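# Drive rack screw into housing with hanging screwdriver

## Task

Use the electric screwdriver that hangs in the cell to pick the screw off the rack and run it downward until it is seated tight in the open threaded hole on the top face of the cast aluminium housing; finish with the screwdriver hanging freely and at rest, and with neither gripper still touching the housing.

## Robot and tools

ROBOT. Two arms of the yam_ultra type, left_arm and right_arm, each ending in a two-finger parallel gripper. Fingers point along the gripper's +z axis and close along its y axis. end_effector_position is the point midway between the finger pads, roughly 1 cm short of the tips. Each arm carries a wrist camera.

FRAMES. Scene frame: origin at table-top height, halfway between the nominal arm bases, +z up, +x out over the table, left_arm on the +y side (image left/right does not follow these names). Calibrated bases in the scene frame: left_arm at (-0.033, +0.323, +0.011) m, quat_wxyz (+1.000, 0, 0, +0.020); right_arm at (-0.032, -0.338, +0.039) m, quat_wxyz (+1.000, 0, 0, -0.025). Up is +z in both base frames. Hand positions, orientations, velocities, targets and wrist-camera poses are reported in that arm's own base frame; fixed cameras and the table use the scene frame. Printed positions may be off by a few centimetres, more at long reach.

execute_actions(actions, cameras). actions is a list of actions; each action is a table of 1 to 15 rows, one row per 1/30 s control step; a short table repeats its final row until 15 steps have passed. Every row holds 14 numbers in [-1, 1], covering both arms even if one stays still: dx, dy, dz, rx, ry, rz, opening for left_arm, then the same seven for right_arm. The six pose numbers are an offset, not a pose: measured from that arm's Hand target as it was when the action began, along that arm's base axes, rotation about the Hand target position, with rx, ry, rz forming one rotation vector. Scale: 1.0 equals 0.6 m or 180 degrees. All rows of one action count from that same start, but each new action or call starts from the current Hand target, so the same offset sent twice moves twice. opening is absolute: +1 fully open (0.094 m), -1 closed. An empty list just returns state and images. cameras picks images: omitted, null or ["all"] for all, [] for none; a wrong name voids the call.

move(target, speed, blend, opening_speed, blocking, cameras). target is either one 14-number row or a list of up to 15 such rows, laid out as above; every row is an offset from the same starting Hand targets, not from the previous row. Grippers follow straight lines, all ending together, at least 0.5 s and cut off at 10 s. speed: 0.002 to 0.5 m/s (default 0.25), one value or one per target; rotation capped at twice that in rad/s. blend (m) rounds corners in a list. opening_speed (0.2 or more, per second on the -1 to +1 scale) ramps the fingers; use a low value when closing on something fragile. With blocking=false the call returns after about 0.5 s while the move continues. Moves do not avoid obstacles or the other arm, and grippers lag and overshoot more when fast or when the arm is stretched. The result adds a "move:" line: done, off_target, moving, held or fault, plus limits=paced (the sent pose was clipped) or limits=held (steps were withheld). Arms not named in the ending are done, i.e. resting within 10 mm and 2 degrees of target. Neither done nor off_target tells you about contact.

wait(seconds): 0 to 10 s, arms hold their last command; a running move continues. stop: brakes a running move. zoom_image(camera, region): region [x0, y0, x1, y1] in pixels, at most 504 by 504, on a camera in the latest images. Cameras, all 672x504: cam_head_left, cam_head_right, cam_high, cam_low, cam_left_wrist, cam_right_wrist. read_manual returns only licence texts. finished_scene(scene) with scene 1 or 2 ends that scene irreversibly; the goal must hold without the robot.

CONTROL DETAILS. Each step the commanded pose is clipped to within 100 mm and 20 degrees of the measured gripper pose; Hand target shows the clipped command. Friction and weight can leave a gripper a centimetre or more off its target in free air. An arm blocked by an object keeps pushing; to re-command it, send 0 for its six pose numbers, or command the target back past the gripper to release a push. Always send the opening you actually want, since 0 is a real half-open command.

READINGS. grip_measured uses the opening scale; empty it reads up to about 1.6 mm wide, and on a firmly held hard part up to 0.064 below the part's width. It tracks the command up to the force limit, so contact is not visible there. To release, command well above grip_measured. grip_effort_nm: gripper motor effort, negative closing, with offset and friction residue. Joint velocities "within noise" means the arm is still. Joint torques include the arm's weight; numbers 1 to 3 wrap at ±28 N m. Step readings appear only after execute_actions.

AVOID. Dropping the screw or screwdriver, releasing parts while they move, fast impacts, slams and heavy pressing (force grows with speed and with how far the target lies beyond contact), anything leaving the table, arm-to-arm collisions (can fail the scene), paths passing close to an arm's own base (go around), and motor heat: long holds, stretched arms or pushing at unreachable poses bring MOTOR HOT at 75 °C, a fold-and-idle fault at 90 °C, and collapse at 100 °C. Occasional external tugs on held parts or pushes on loose ones can occur.

Each tool is called after "Request:" as name(argument=value, ...), one argument or row to a line, values as JSON.

## Session

Request:
execute_actions(
  actions=[],
)

Scene clock: 0.00 s.
left_arm: end_effector_position=(+0.4288, +0.0177, +0.0876) grip_measured=+1.000 grip_effort_nm=n/a end_effector_quat_wxyz=(+0.587, -0.031, +0.807, +0.061) | right_arm: end_effector_position=(+0.4102, -0.0255, +0.1091) grip_measured=+1.000 grip_effort_nm=n/a end_effector_quat_wxyz=(+0.617, +0.083, +0.771, -0.131)
Joint positions: left_arm=[-0.028 1.735 0.469 0.954 -0.162 0.014 0.094] | right_arm=[0.113 1.696 0.402 1.069 0.42 -0.008 0.094]
Joint velocities: within noise
Joint torques (N m): no reading
Heat: left arm: 28 °C; right arm: 28 °C.
Hand target: left_arm +0.4310, +0.0178, +0.0932; +0.593, -0.032, +0.802, +0.061 | right_arm +0.4129, -0.0255, +0.1183; +0.628, +0.087, +0.763, -0.129
Tool commands: left_gripper/opening=+1.0 right_gripper/opening=+1.0

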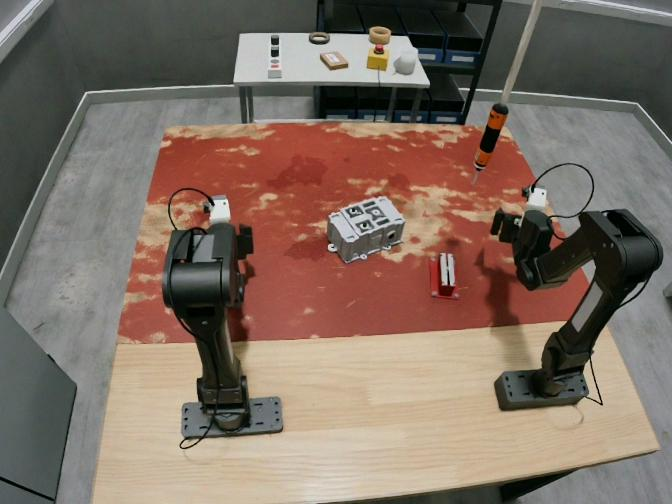

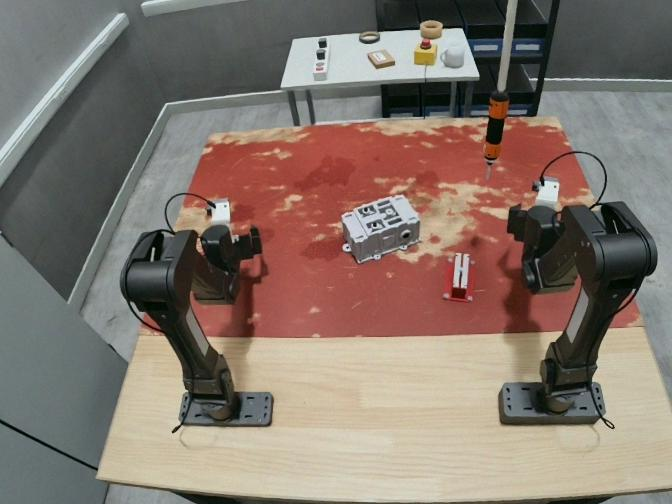

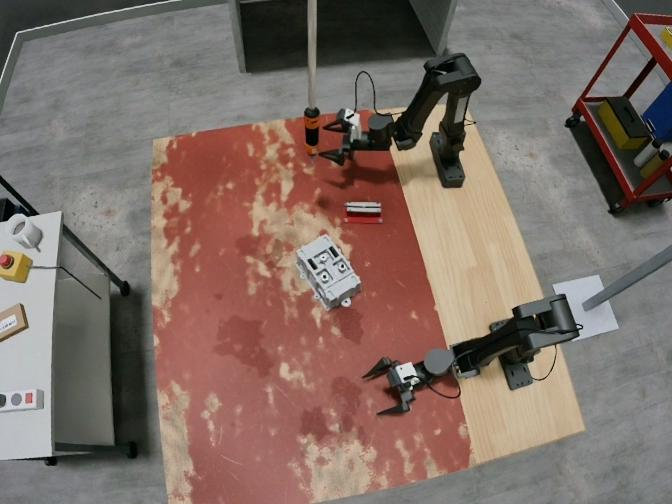

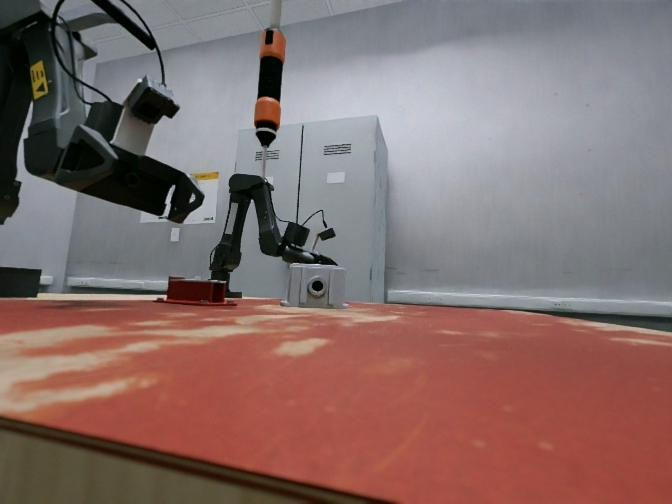

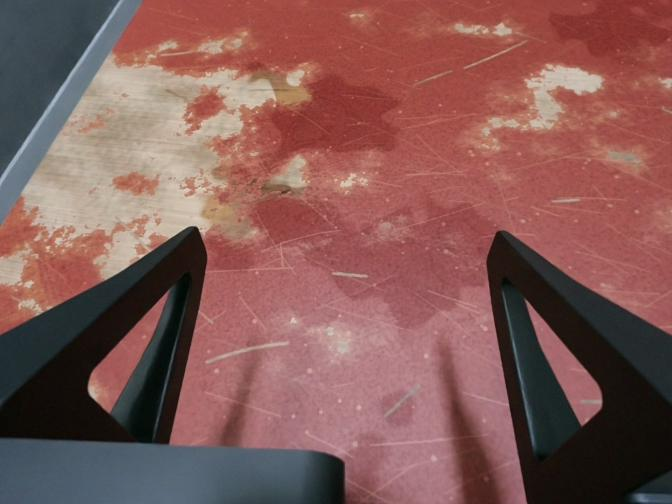

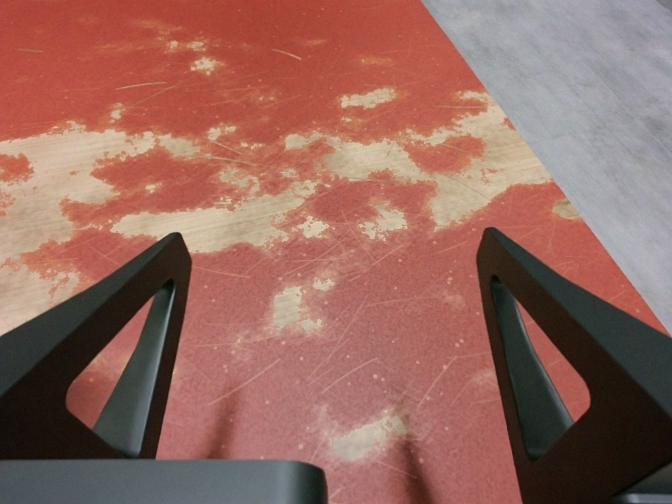

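Request:
zoom_image(
  camera="cam_head_left",
  region=[310, 170, 490, 310],
)

Request:
zoom_image(
  camera="cam_head_right",
  region=[330, 170, 510, 310],
)

Request:
zoom_image(
  camera="cam_high",
  region=[270, 90, 450, 320],
)

Request:
zoom_image(
  camera="cam_low",
  region=[140, 10, 360, 320],
)

Request:
zoom_image(
  camera="cam_head_right",
  region=[440, 60, 560, 210],
)

Scaled by 2.800 from the camera's 672x504 image, which has a finer 960x720 frame.

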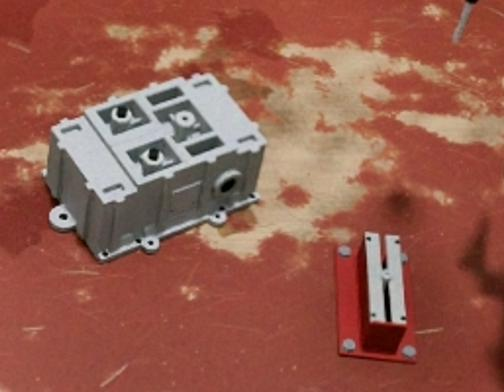

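Scaled by 2.800 from the camera's 672x504 image, which has a finer 960x720 frame.

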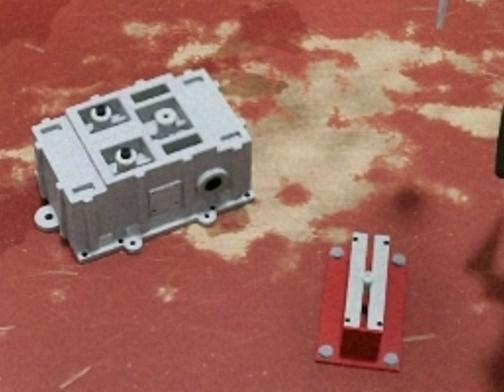

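Scaled by 2.191 from the camera's 672x504 image, which has a finer 960x720 frame.

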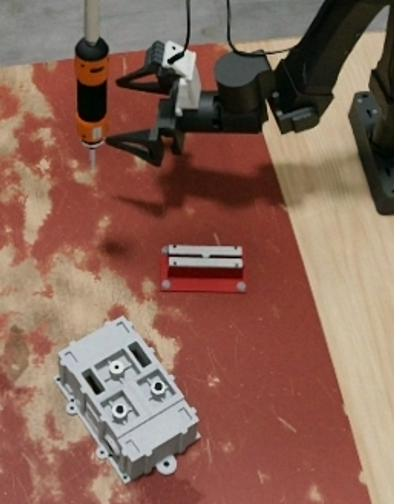

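Scaled by 1.626 from the camera's 672x504 image, which has a finer 960x720 frame.

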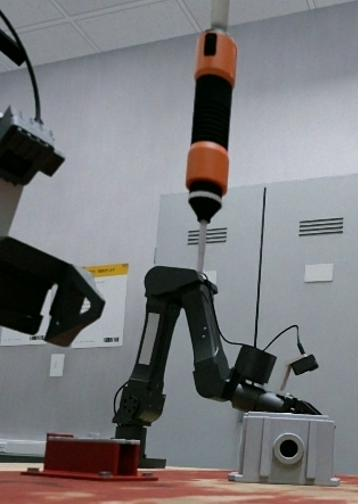

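Scaled by 3.360 from the camera's 672x504 image, which has a finer 960x720 frame.

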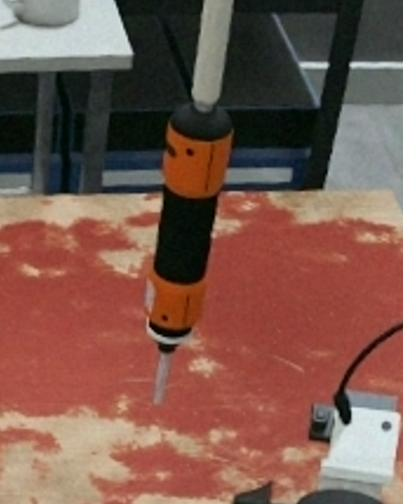

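Request:
move(
  target=[0,0,0,0,0,0,1,-0.355,0.21,0.30,0.033,0.032,0.094,1],
)

Scene clock: 62.00 s.
left_arm: end_effector_position=(+0.4288, +0.0177, +0.0876) grip_measured=+1.000 grip_effort_nm=-0.022 end_effector_quat_wxyz=(+0.587, -0.031, +0.807, +0.061) | right_arm: end_effector_position=(+0.1999, +0.1036, +0.2842) grip_measured=+1.000 grip_effort_nm=0.012 end_effector_quat_wxyz=(+0.586, -0.013, +0.810, -0.003)
Joint positions: left_arm=[-0.028 1.735 0.469 0.954 -0.162 0.014 0.094] | right_arm=[1.27 0.74 0.886 -0.969 1.129 0.751 0.094]
Joint velocities: within noise
Joint torques (N m): left_arm=[0.03 -6.84 6.13 2 -0.04 0.01] | right_arm=[0.61 0.64 9.18 0.95 0.65 0.11]
Heat: left arm: 31 °C; right arm: 33 °C.
Hand target: left_arm +0.4310, +0.0178, +0.0932; +0.593, -0.032, +0.802, +0.061 | right_arm +0.1999, +0.1005, +0.2982; +0.595, -0.001, +0.803, +0.000
Off the commanded pose: left_arm 0.006 m, 1 deg | right_arm 0.014 m, 2 deg.
move: off_target (right_arm)

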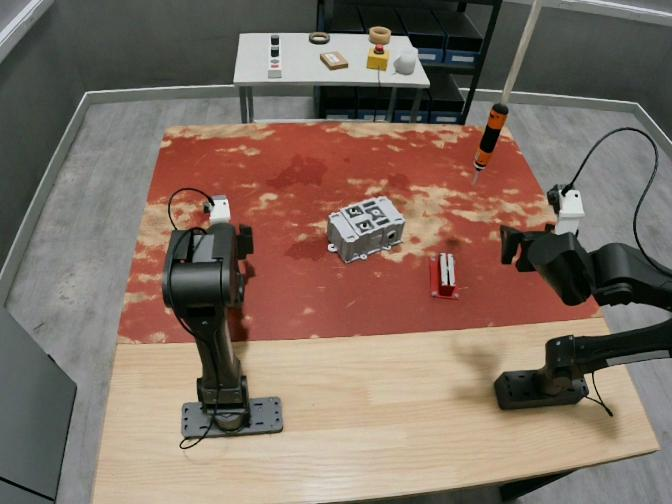

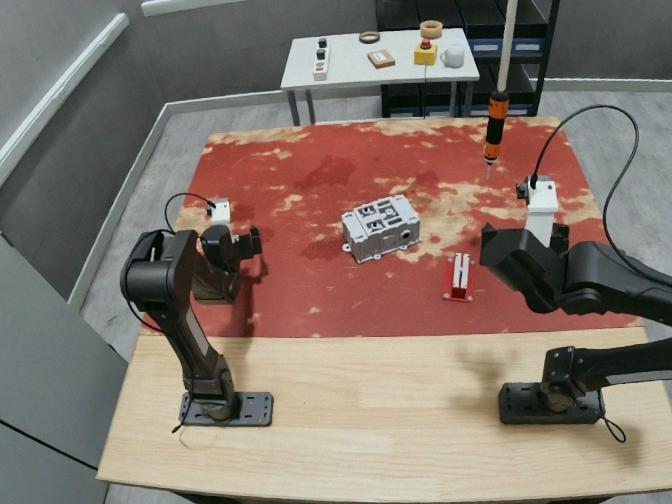

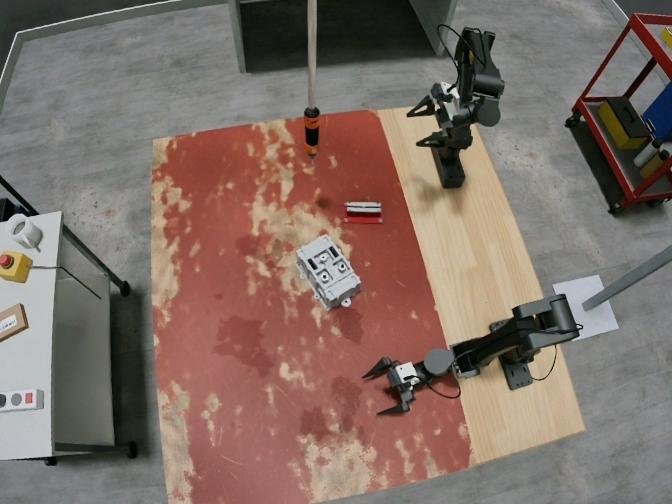

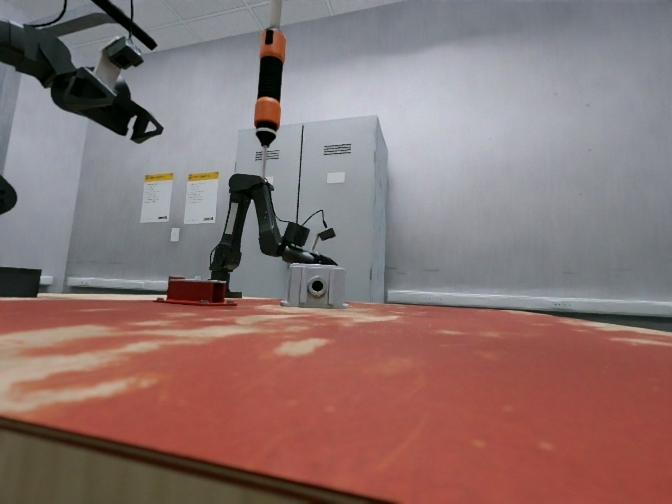

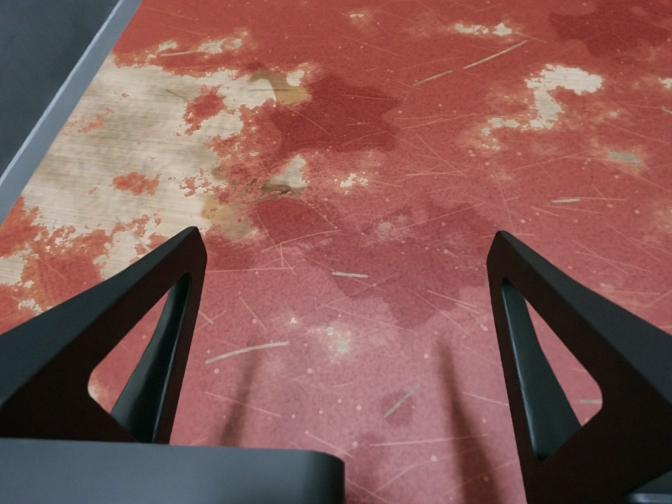

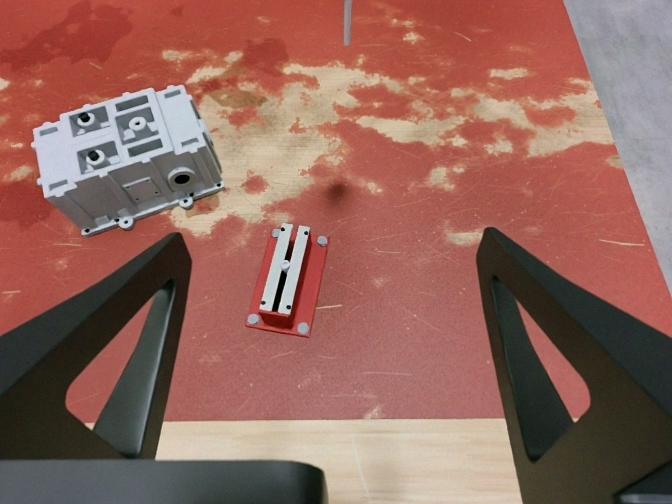

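Request:
zoom_image(
  camera="cam_right_wrist",
  region=[20, 70, 230, 240],
)

Request:
zoom_image(
  camera="cam_right_wrist",
  region=[230, 210, 350, 350],
)

Scaled by 2.400 from the camera's 672x504 image, which has a finer 960x720 frame.

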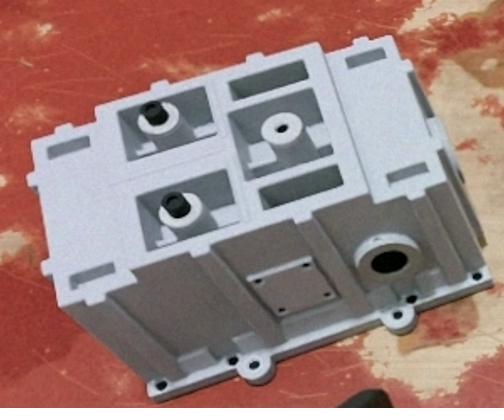

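Scaled by 3.600 from the camera's 672x504 image, which has a finer 960x720 frame.

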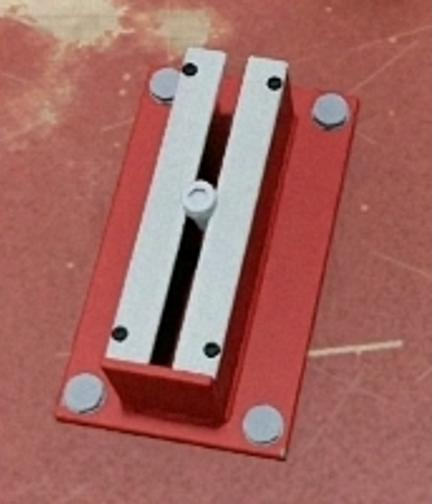

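Request:
move(
  target=[0,0,0,0,0,0,1,0,0,0,0,-0.24,0,1],
  cameras=["cam_right_wrist","cam_head_right"],
)

Scene clock: 102.10 s.
left_arm: end_effector_position=(+0.4288, +0.0177, +0.0876) grip_measured=+1.000 grip_effort_nm=-0.017 end_effector_quat_wxyz=(+0.587, -0.031, +0.807, +0.061) | right_arm: end_effector_position=(+0.2028, +0.1009, +0.2986) grip_measured=+1.000 grip_effort_nm=0.017 end_effector_quat_wxyz=(+0.837, -0.020, +0.546, +0.008)
Joint positions: left_arm=[-0.028 1.735 0.469 0.954 -0.162 0.014 0.094] | right_arm=[1.157 0.792 0.014 1.557 0.961 -0.708 0.094]
Joint velocities: within noise
Joint torques (N m): left_arm=[0.03 -6.87 6.15 2 -0.05 0.01] | right_arm=[0.58 0.38 4.48 1.03 -0.43 -0.05]
Heat: left arm: 32 °C; right arm: 32 °C.
Hand target: left_arm +0.4310, +0.0178, +0.0932; +0.593, -0.032, +0.802, +0.061 | right_arm +0.1999, +0.1006, +0.2983; +0.849, +0.000, +0.528, +0.000
Off the commanded pose: left_arm 0.006 m, 1 deg | right_arm 0.003 m, 4 deg.
joint sent to its limit (right arm) — joint 4 (wrist pitch), upper limit. The joint targets are off in orientation, not in position.
move: off_target (right_arm); limits=paced
Images, in order (width x height): cam_head_right 672x504, cam_right_wrist 672x504.

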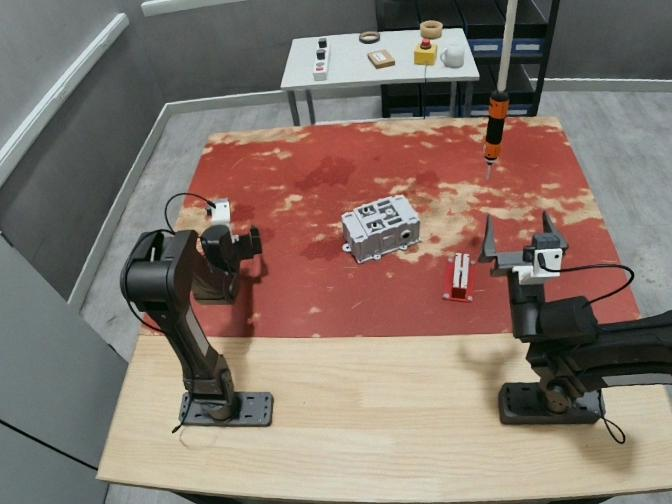

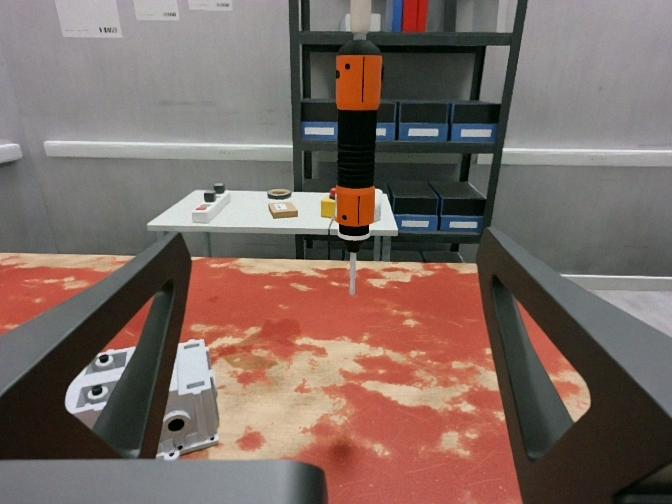

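Request:
zoom_image(
  camera="cam_right_wrist",
  region=[300, 20, 420, 310],
)

Scaled by 1.738 from the camera's 672x504 image, which has a finer 960x720 frame.

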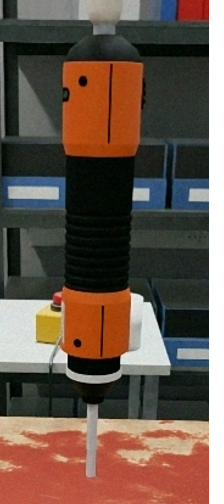

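Request:
move(
  target=[0,0,0,0,0,0,1,0.257,-0.079,-0.025,-0.0317,0.1435,0.1363,1],
)

Scene clock: 164.77 s.
left_arm: end_effector_position=(+0.4288, +0.0177, +0.0876) grip_measured=+1.000 grip_effort_nm=-0.022 end_effector_quat_wxyz=(+0.587, -0.031, +0.807, +0.061) | right_arm: end_effector_position=(+0.3509, +0.0531, +0.2661) grip_measured=+1.000 grip_effort_nm=0.017 end_effector_quat_wxyz=(+0.680, -0.144, +0.701, +0.156)
Joint positions: left_arm=[-0.028 1.735 0.469 0.954 -0.162 0.014 0.094] | right_arm=[-0.116 0.996 0.486 0.481 -0.544 0.007 0.094]
Joint velocities: within noise
Joint torques (N m): left_arm=[0.02 -6.87 6.15 2 -0.06 0.01] | right_arm=[-0.57 -1.99 10.33 1.54 -0.15 -0.02]
Heat: left arm: 33 °C; right arm: 33 °C.
Hand target: left_arm +0.4310, +0.0178, +0.0932; +0.593, -0.032, +0.802, +0.061 | right_arm +0.3540, +0.0532, +0.2833; +0.691, -0.153, +0.690, +0.153
Off the commanded pose: left_arm 0.006 m, 1 deg | right_arm 0.017 m, 2 deg.
move: off_target (right_arm); limits=paced

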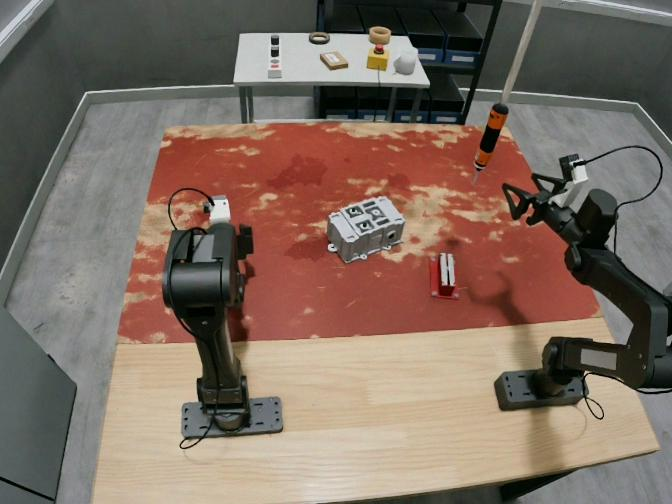

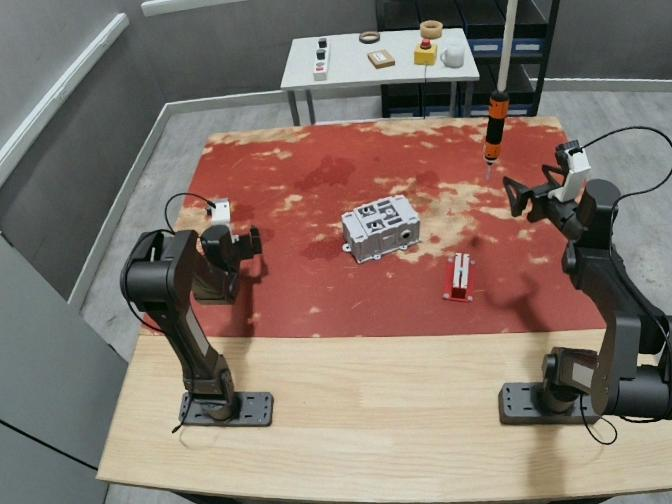

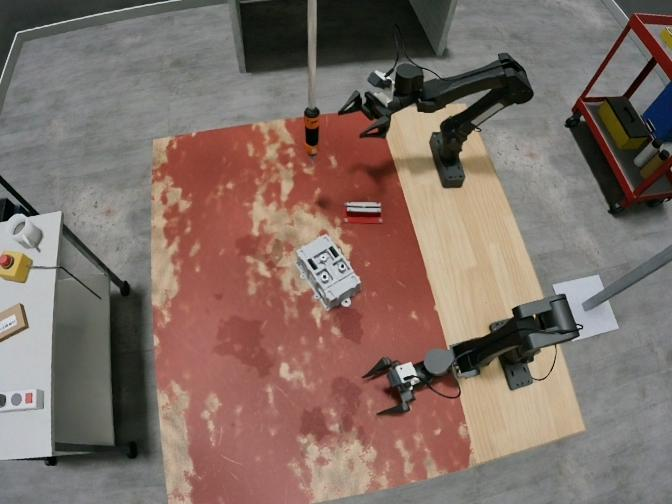

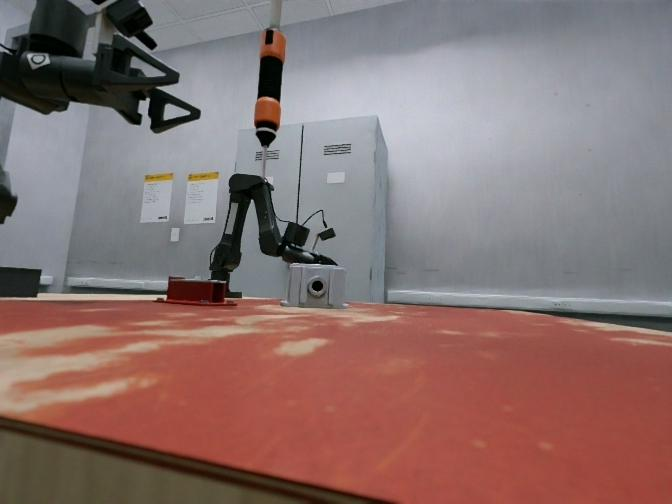

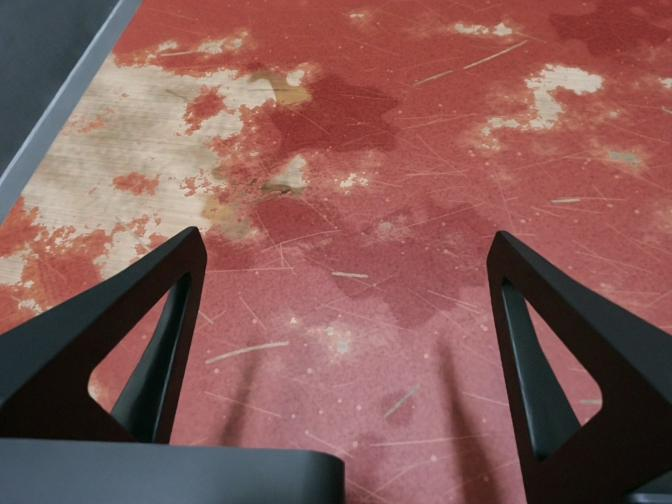

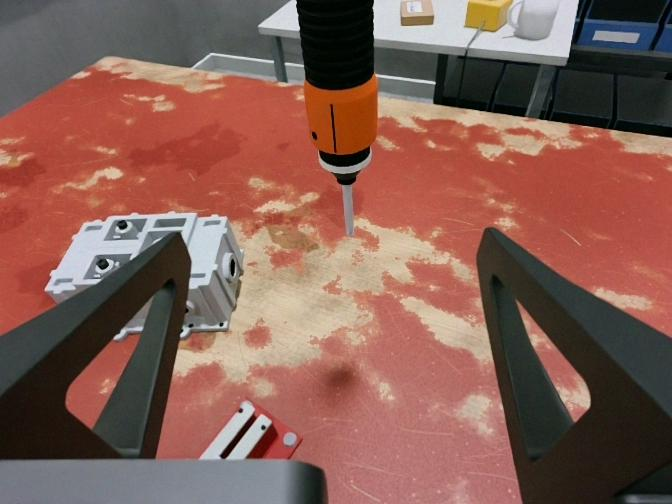

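Request:
move(
  target=[0,0,0,0,0,0,1,0.170,0.078,0.018,0,0,0,1],
  speed=0.12,
  cameras=["cam_right_wrist","cam_high","cam_head_right"],
)

Scene clock: 179.30 s.
left_arm: end_effector_position=(+0.4288, +0.0177, +0.0876) grip_measured=+1.000 grip_effort_nm=-0.032 end_effector_quat_wxyz=(+0.587, -0.031, +0.807, +0.061) | right_arm: end_effector_position=(+0.4488, +0.0993, +0.2718) grip_measured=+1.000 grip_effort_nm=0.017 end_effector_quat_wxyz=(+0.669, -0.150, +0.710, +0.161)
Joint positions: left_arm=[-0.028 1.735 0.469 0.954 -0.162 0.014 0.094] | right_arm=[0.076 1.438 0.812 0.567 -0.368 0.006 0.094]
Joint velocities: within noise
Joint torques (N m): left_arm=[0.01 -6.87 6.15 1.99 -0.04 0.01] | right_arm=[0.39 -5.68 10.18 1.85 0.11 -0.08]
Heat: left arm: 33 °C; right arm: 35 °C.
Hand target: left_arm +0.4310, +0.0178, +0.0932; +0.593, -0.032, +0.802, +0.061 | right_arm +0.4561, +0.0999, +0.2941; +0.691, -0.153, +0.690, +0.153
Off the commanded pose: left_arm 0.006 m, 1 deg | right_arm 0.023 m, 4 deg.
move: off_target (right_arm)
Images, in order (width x height): cam_head_right 672x504, cam_high 672x504, cam_right_wrist 672x504.

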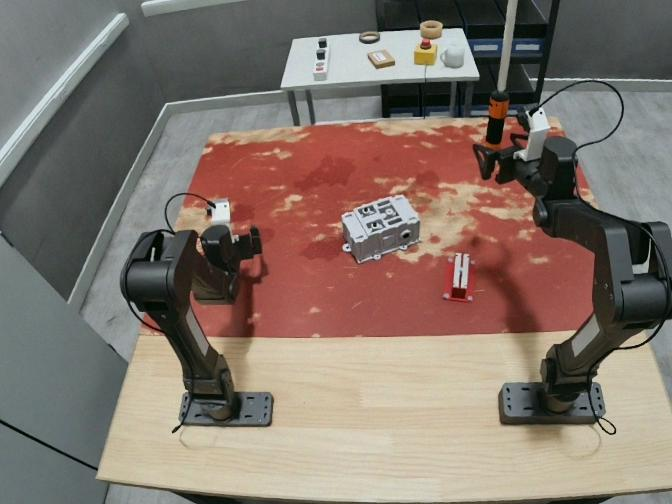

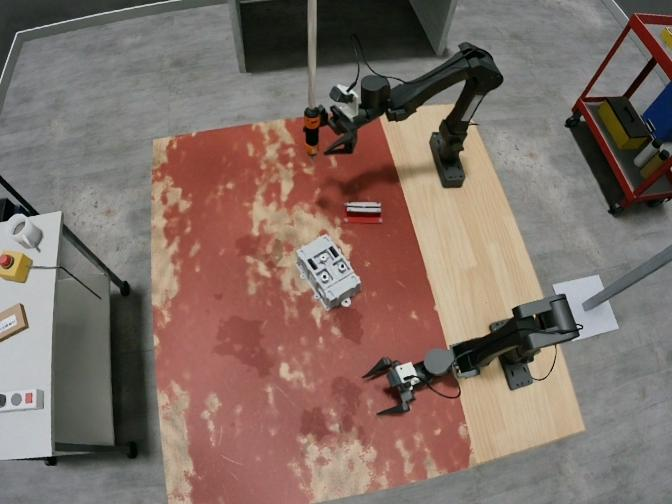

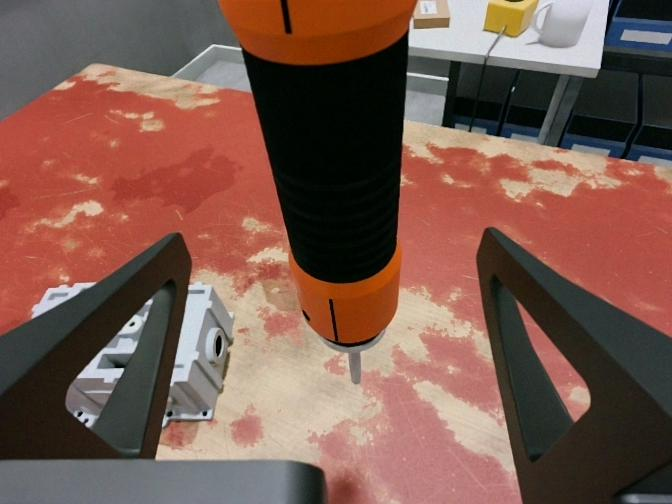

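Request:
move(
  target=[0,0,0,0,0,0,1,0,0,0,0,0,0,-0.6],
  opening_speed=0.8,
  cameras=["cam_right_wrist","cam_high","cam_head_right"],
)

Scene clock: 188.60 s.
left_arm: end_effector_position=(+0.4288, +0.0177, +0.0876) grip_measured=+1.000 grip_effort_nm=-0.022 end_effector_quat_wxyz=(+0.587, -0.031, +0.807, +0.061) | right_arm: end_effector_position=(+0.4490, +0.0989, +0.2720) grip_measured=-0.279 grip_effort_nm=-1.009 end_effector_quat_wxyz=(+0.669, -0.150, +0.710, +0.160)
Joint positions: left_arm=[-0.028 1.735 0.469 0.954 -0.162 0.014 0.094] | right_arm=[0.076 1.438 0.812 0.568 -0.366 0.006 0.034]
Joint velocities: within noise
Joint torques (N m): left_arm=[0.05 -6.89 6.15 2 -0.04 0] | right_arm=[0.31 -5.6 10.22 1.85 0.11 -0.09]
Heat: left arm: 33 °C; right arm: 36 °C.
Hand target: left_arm +0.4310, +0.0178, +0.0932; +0.593, -0.032, +0.802, +0.061 | right_arm +0.4561, +0.0999, +0.2940; +0.691, -0.153, +0.690, +0.153
Off the commanded pose: left_arm 0.006 m, 1 deg | right_arm 0.023 m, 3 deg.
move: off_target (right_arm)
Images, in order (width x height): cam_head_right 672x504, cam_high 672x504, cam_right_wrist 672x504.

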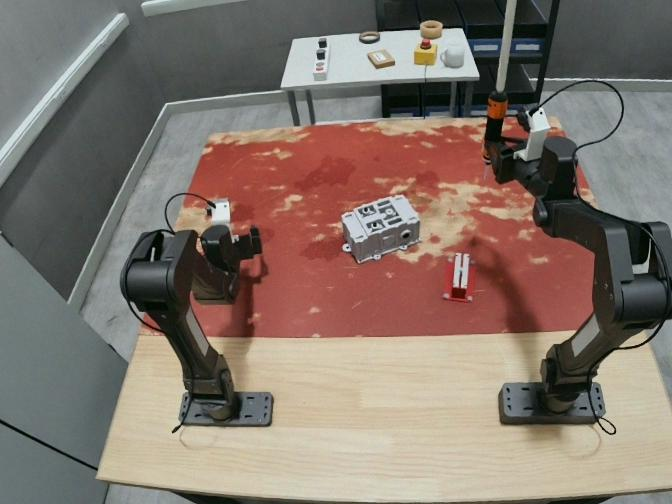

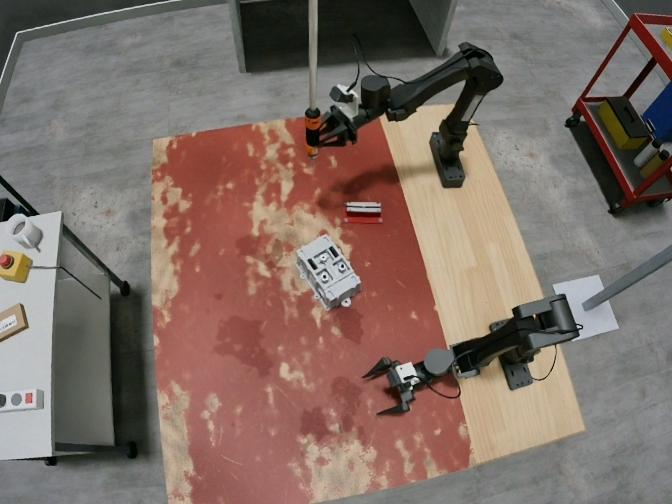

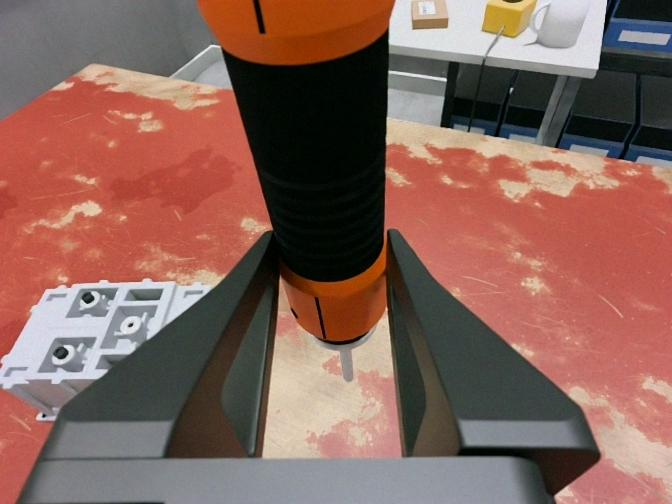

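Request:
move(
  target=[0,0,0,0,0,0,1,-0.222,0.098,-0.03,0,0,0,-0.6],
  speed=0.12,
)

Scene clock: 209.07 s.
left_arm: end_effector_position=(+0.4288, +0.0177, +0.0876) grip_measured=+1.000 grip_effort_nm=-0.022 end_effector_quat_wxyz=(+0.587, -0.031, +0.807, +0.061) | right_arm: end_effector_position=(+0.3267, +0.1598, +0.2769) grip_measured=-0.279 grip_effort_nm=-1.009 end_effector_quat_wxyz=(+0.689, -0.152, +0.691, +0.155)
Joint positions: left_arm=[-0.028 1.735 0.469 0.954 -0.162 0.014 0.094] | right_arm=[0.466 0.965 0.492 0.471 0.029 0.006 0.034]
Joint velocities: within noise
Joint torques (N m): left_arm=[0.03 -6.84 6.17 1.99 -0.04 0.01] | right_arm=[0.46 -3.92 5.96 1.64 0.12 -0.07]
Heat: left arm: 34 °C; right arm: 38 °C.
Hand target: left_arm +0.4310, +0.0178, +0.0932; +0.593, -0.032, +0.802, +0.061 | right_arm +0.3229, +0.1587, +0.2760; +0.691, -0.153, +0.690, +0.153
Off the commanded pose: left_arm 0.006 m, 1 deg | right_arm 0.004 m, 0 deg.
move: done

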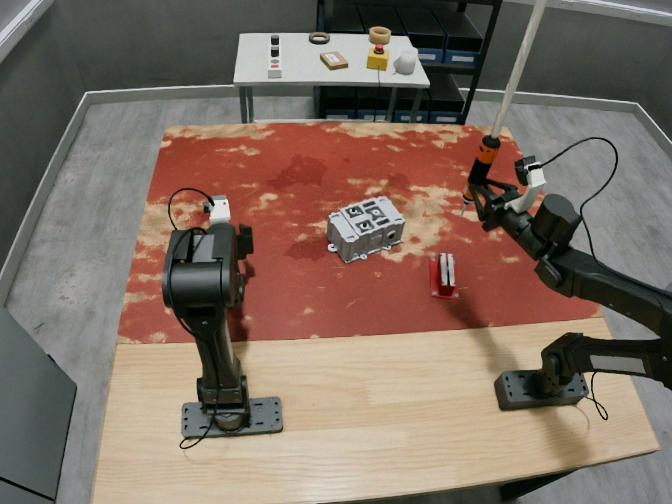

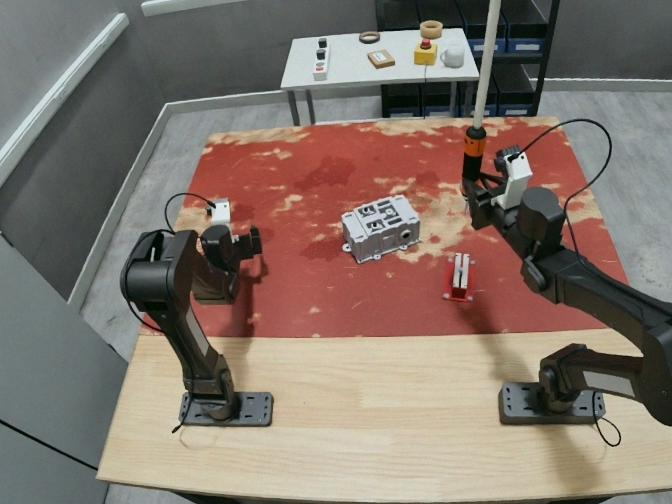

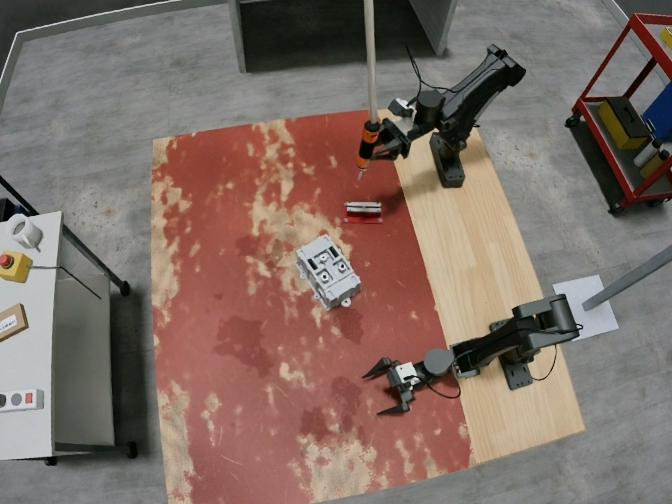

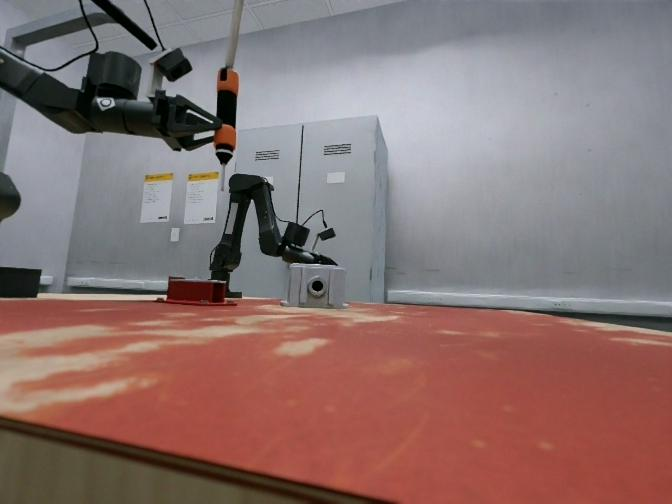

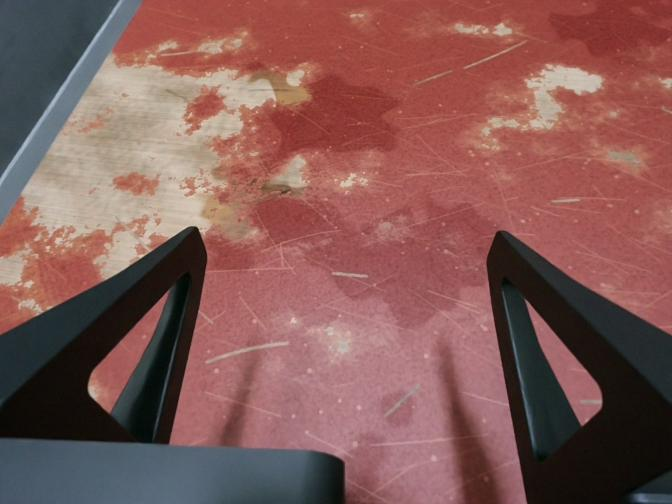

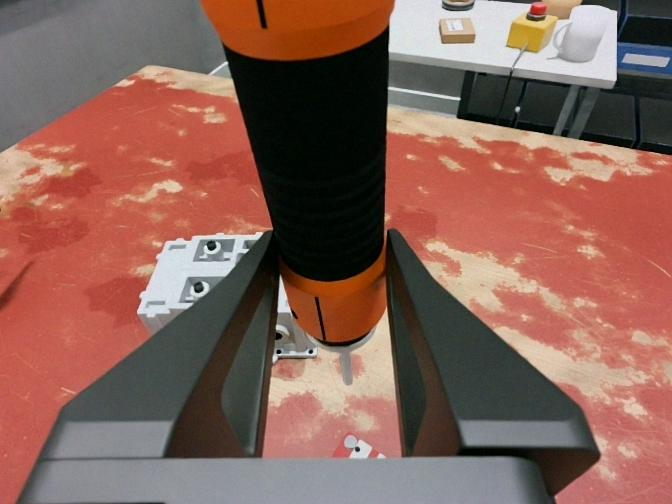

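Request:
move(
  target=[
    [-0.30,-0.1,0.2,-0.03,-0.05,-0.1,1,0,0,0,0,0,0,-0.6],
    [-0.29,-0.696,0.2,-0.133,-0.177,-0.422,1,0,0,0,0,0,0,-0.6],
    [-0.29,-0.696,0.03,-0.133,-0.177,-0.422,1,0,0,0,0,0,0,-0.6],
  ],
  blend=0.05,
)

Scene clock: 251.20 s.
left_arm: end_effector_position=(+0.2531, -0.3967, +0.1102) grip_measured=+1.000 grip_effort_nm=-0.027 end_effector_quat_wxyz=(+0.581, +0.401, +0.568, -0.422) | right_arm: end_effector_position=(+0.3268, +0.1596, +0.2768) grip_measured=-0.279 grip_effort_nm=-1.013 end_effector_quat_wxyz=(+0.689, -0.151, +0.692, +0.155)
Joint positions: left_arm=[-0.865 2.12 0.6 1.554 0.378 -0.026 0.094] | right_arm=[0.466 0.965 0.492 0.471 0.03 0.006 0.034]
Joint velocities: within noise
Joint torques (N m): left_arm=[0.66 -6.9 6.31 2.01 0.11 0.09] | right_arm=[0.58 -3.92 5.78 1.66 0.05 -0.05]
Heat: left arm: 34 °C; right arm: 39 °C.
Hand target: left_arm +0.2571, -0.3997, +0.1112; +0.668, +0.332, +0.468, -0.473 | right_arm +0.3228, +0.1587, +0.2761; +0.691, -0.153, +0.690, +0.153
Off the commanded pose: left_arm 0.005 m, 18 deg | right_arm 0.004 m, 0 deg.
joint sent to its limit (left arm) — joint 4 (wrist pitch), upper limit. The joint targets are off in orientation, not in position.
move: off_target (left_arm)

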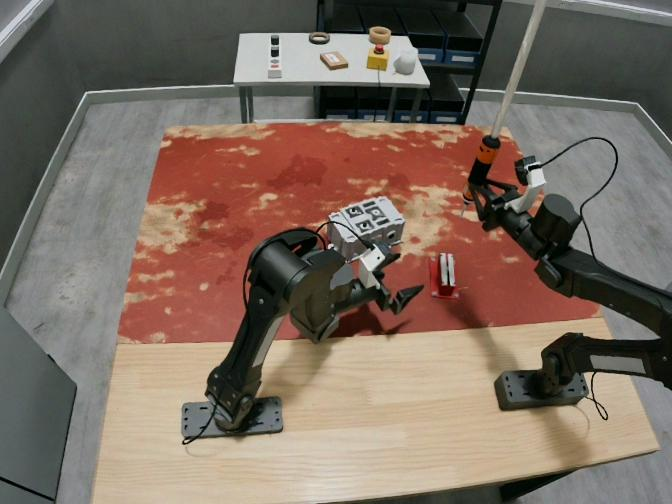

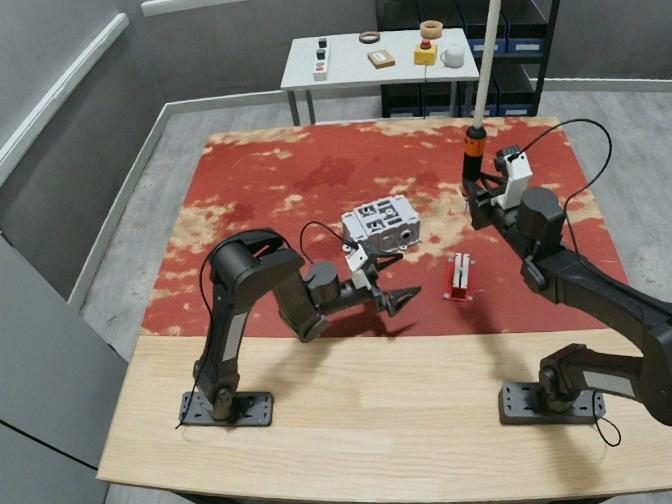

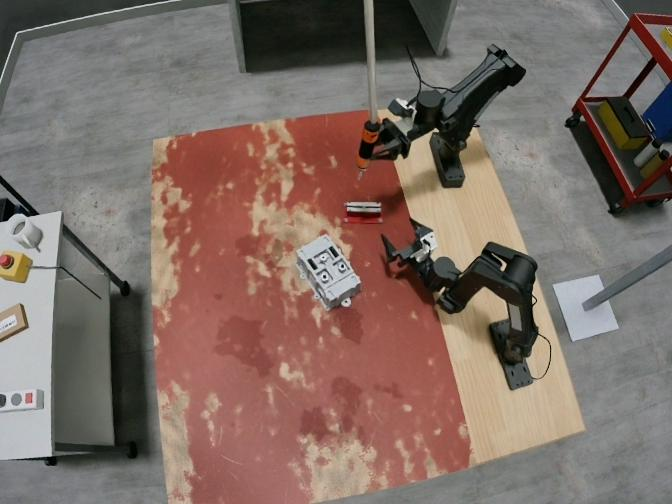

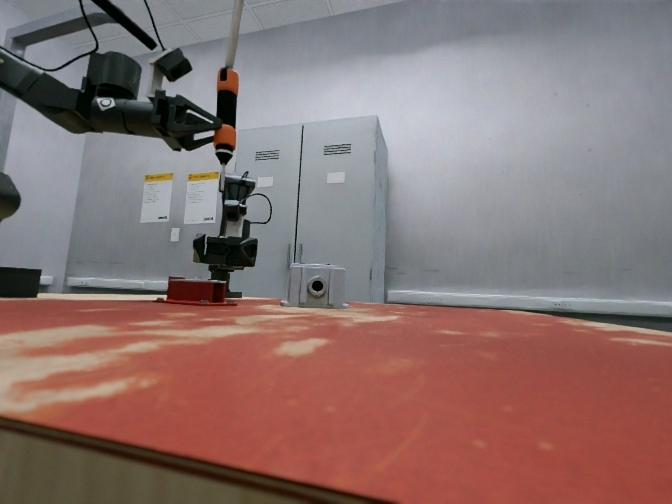

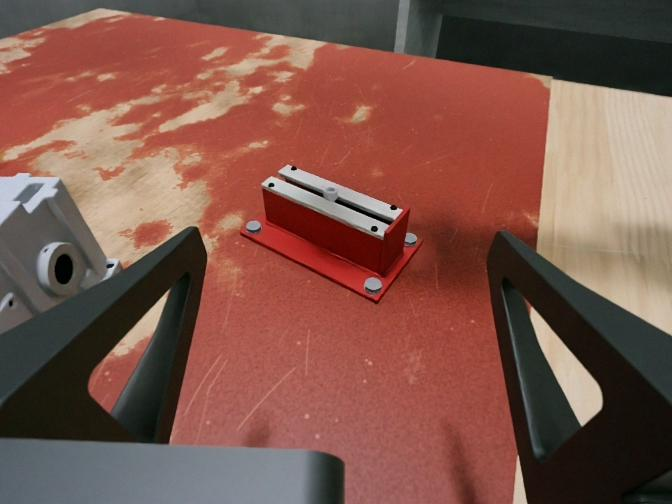

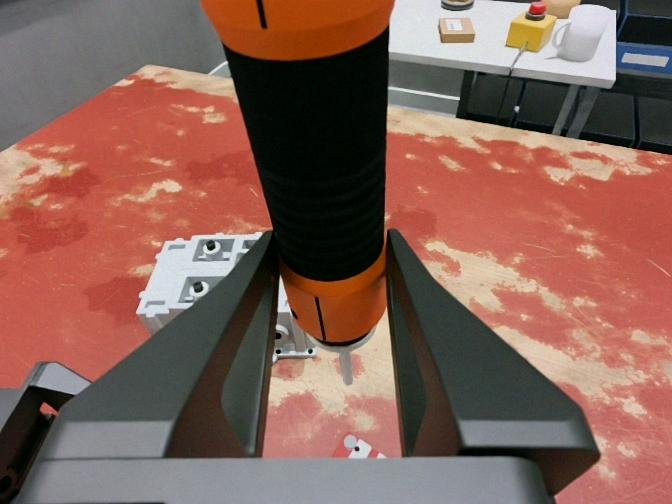

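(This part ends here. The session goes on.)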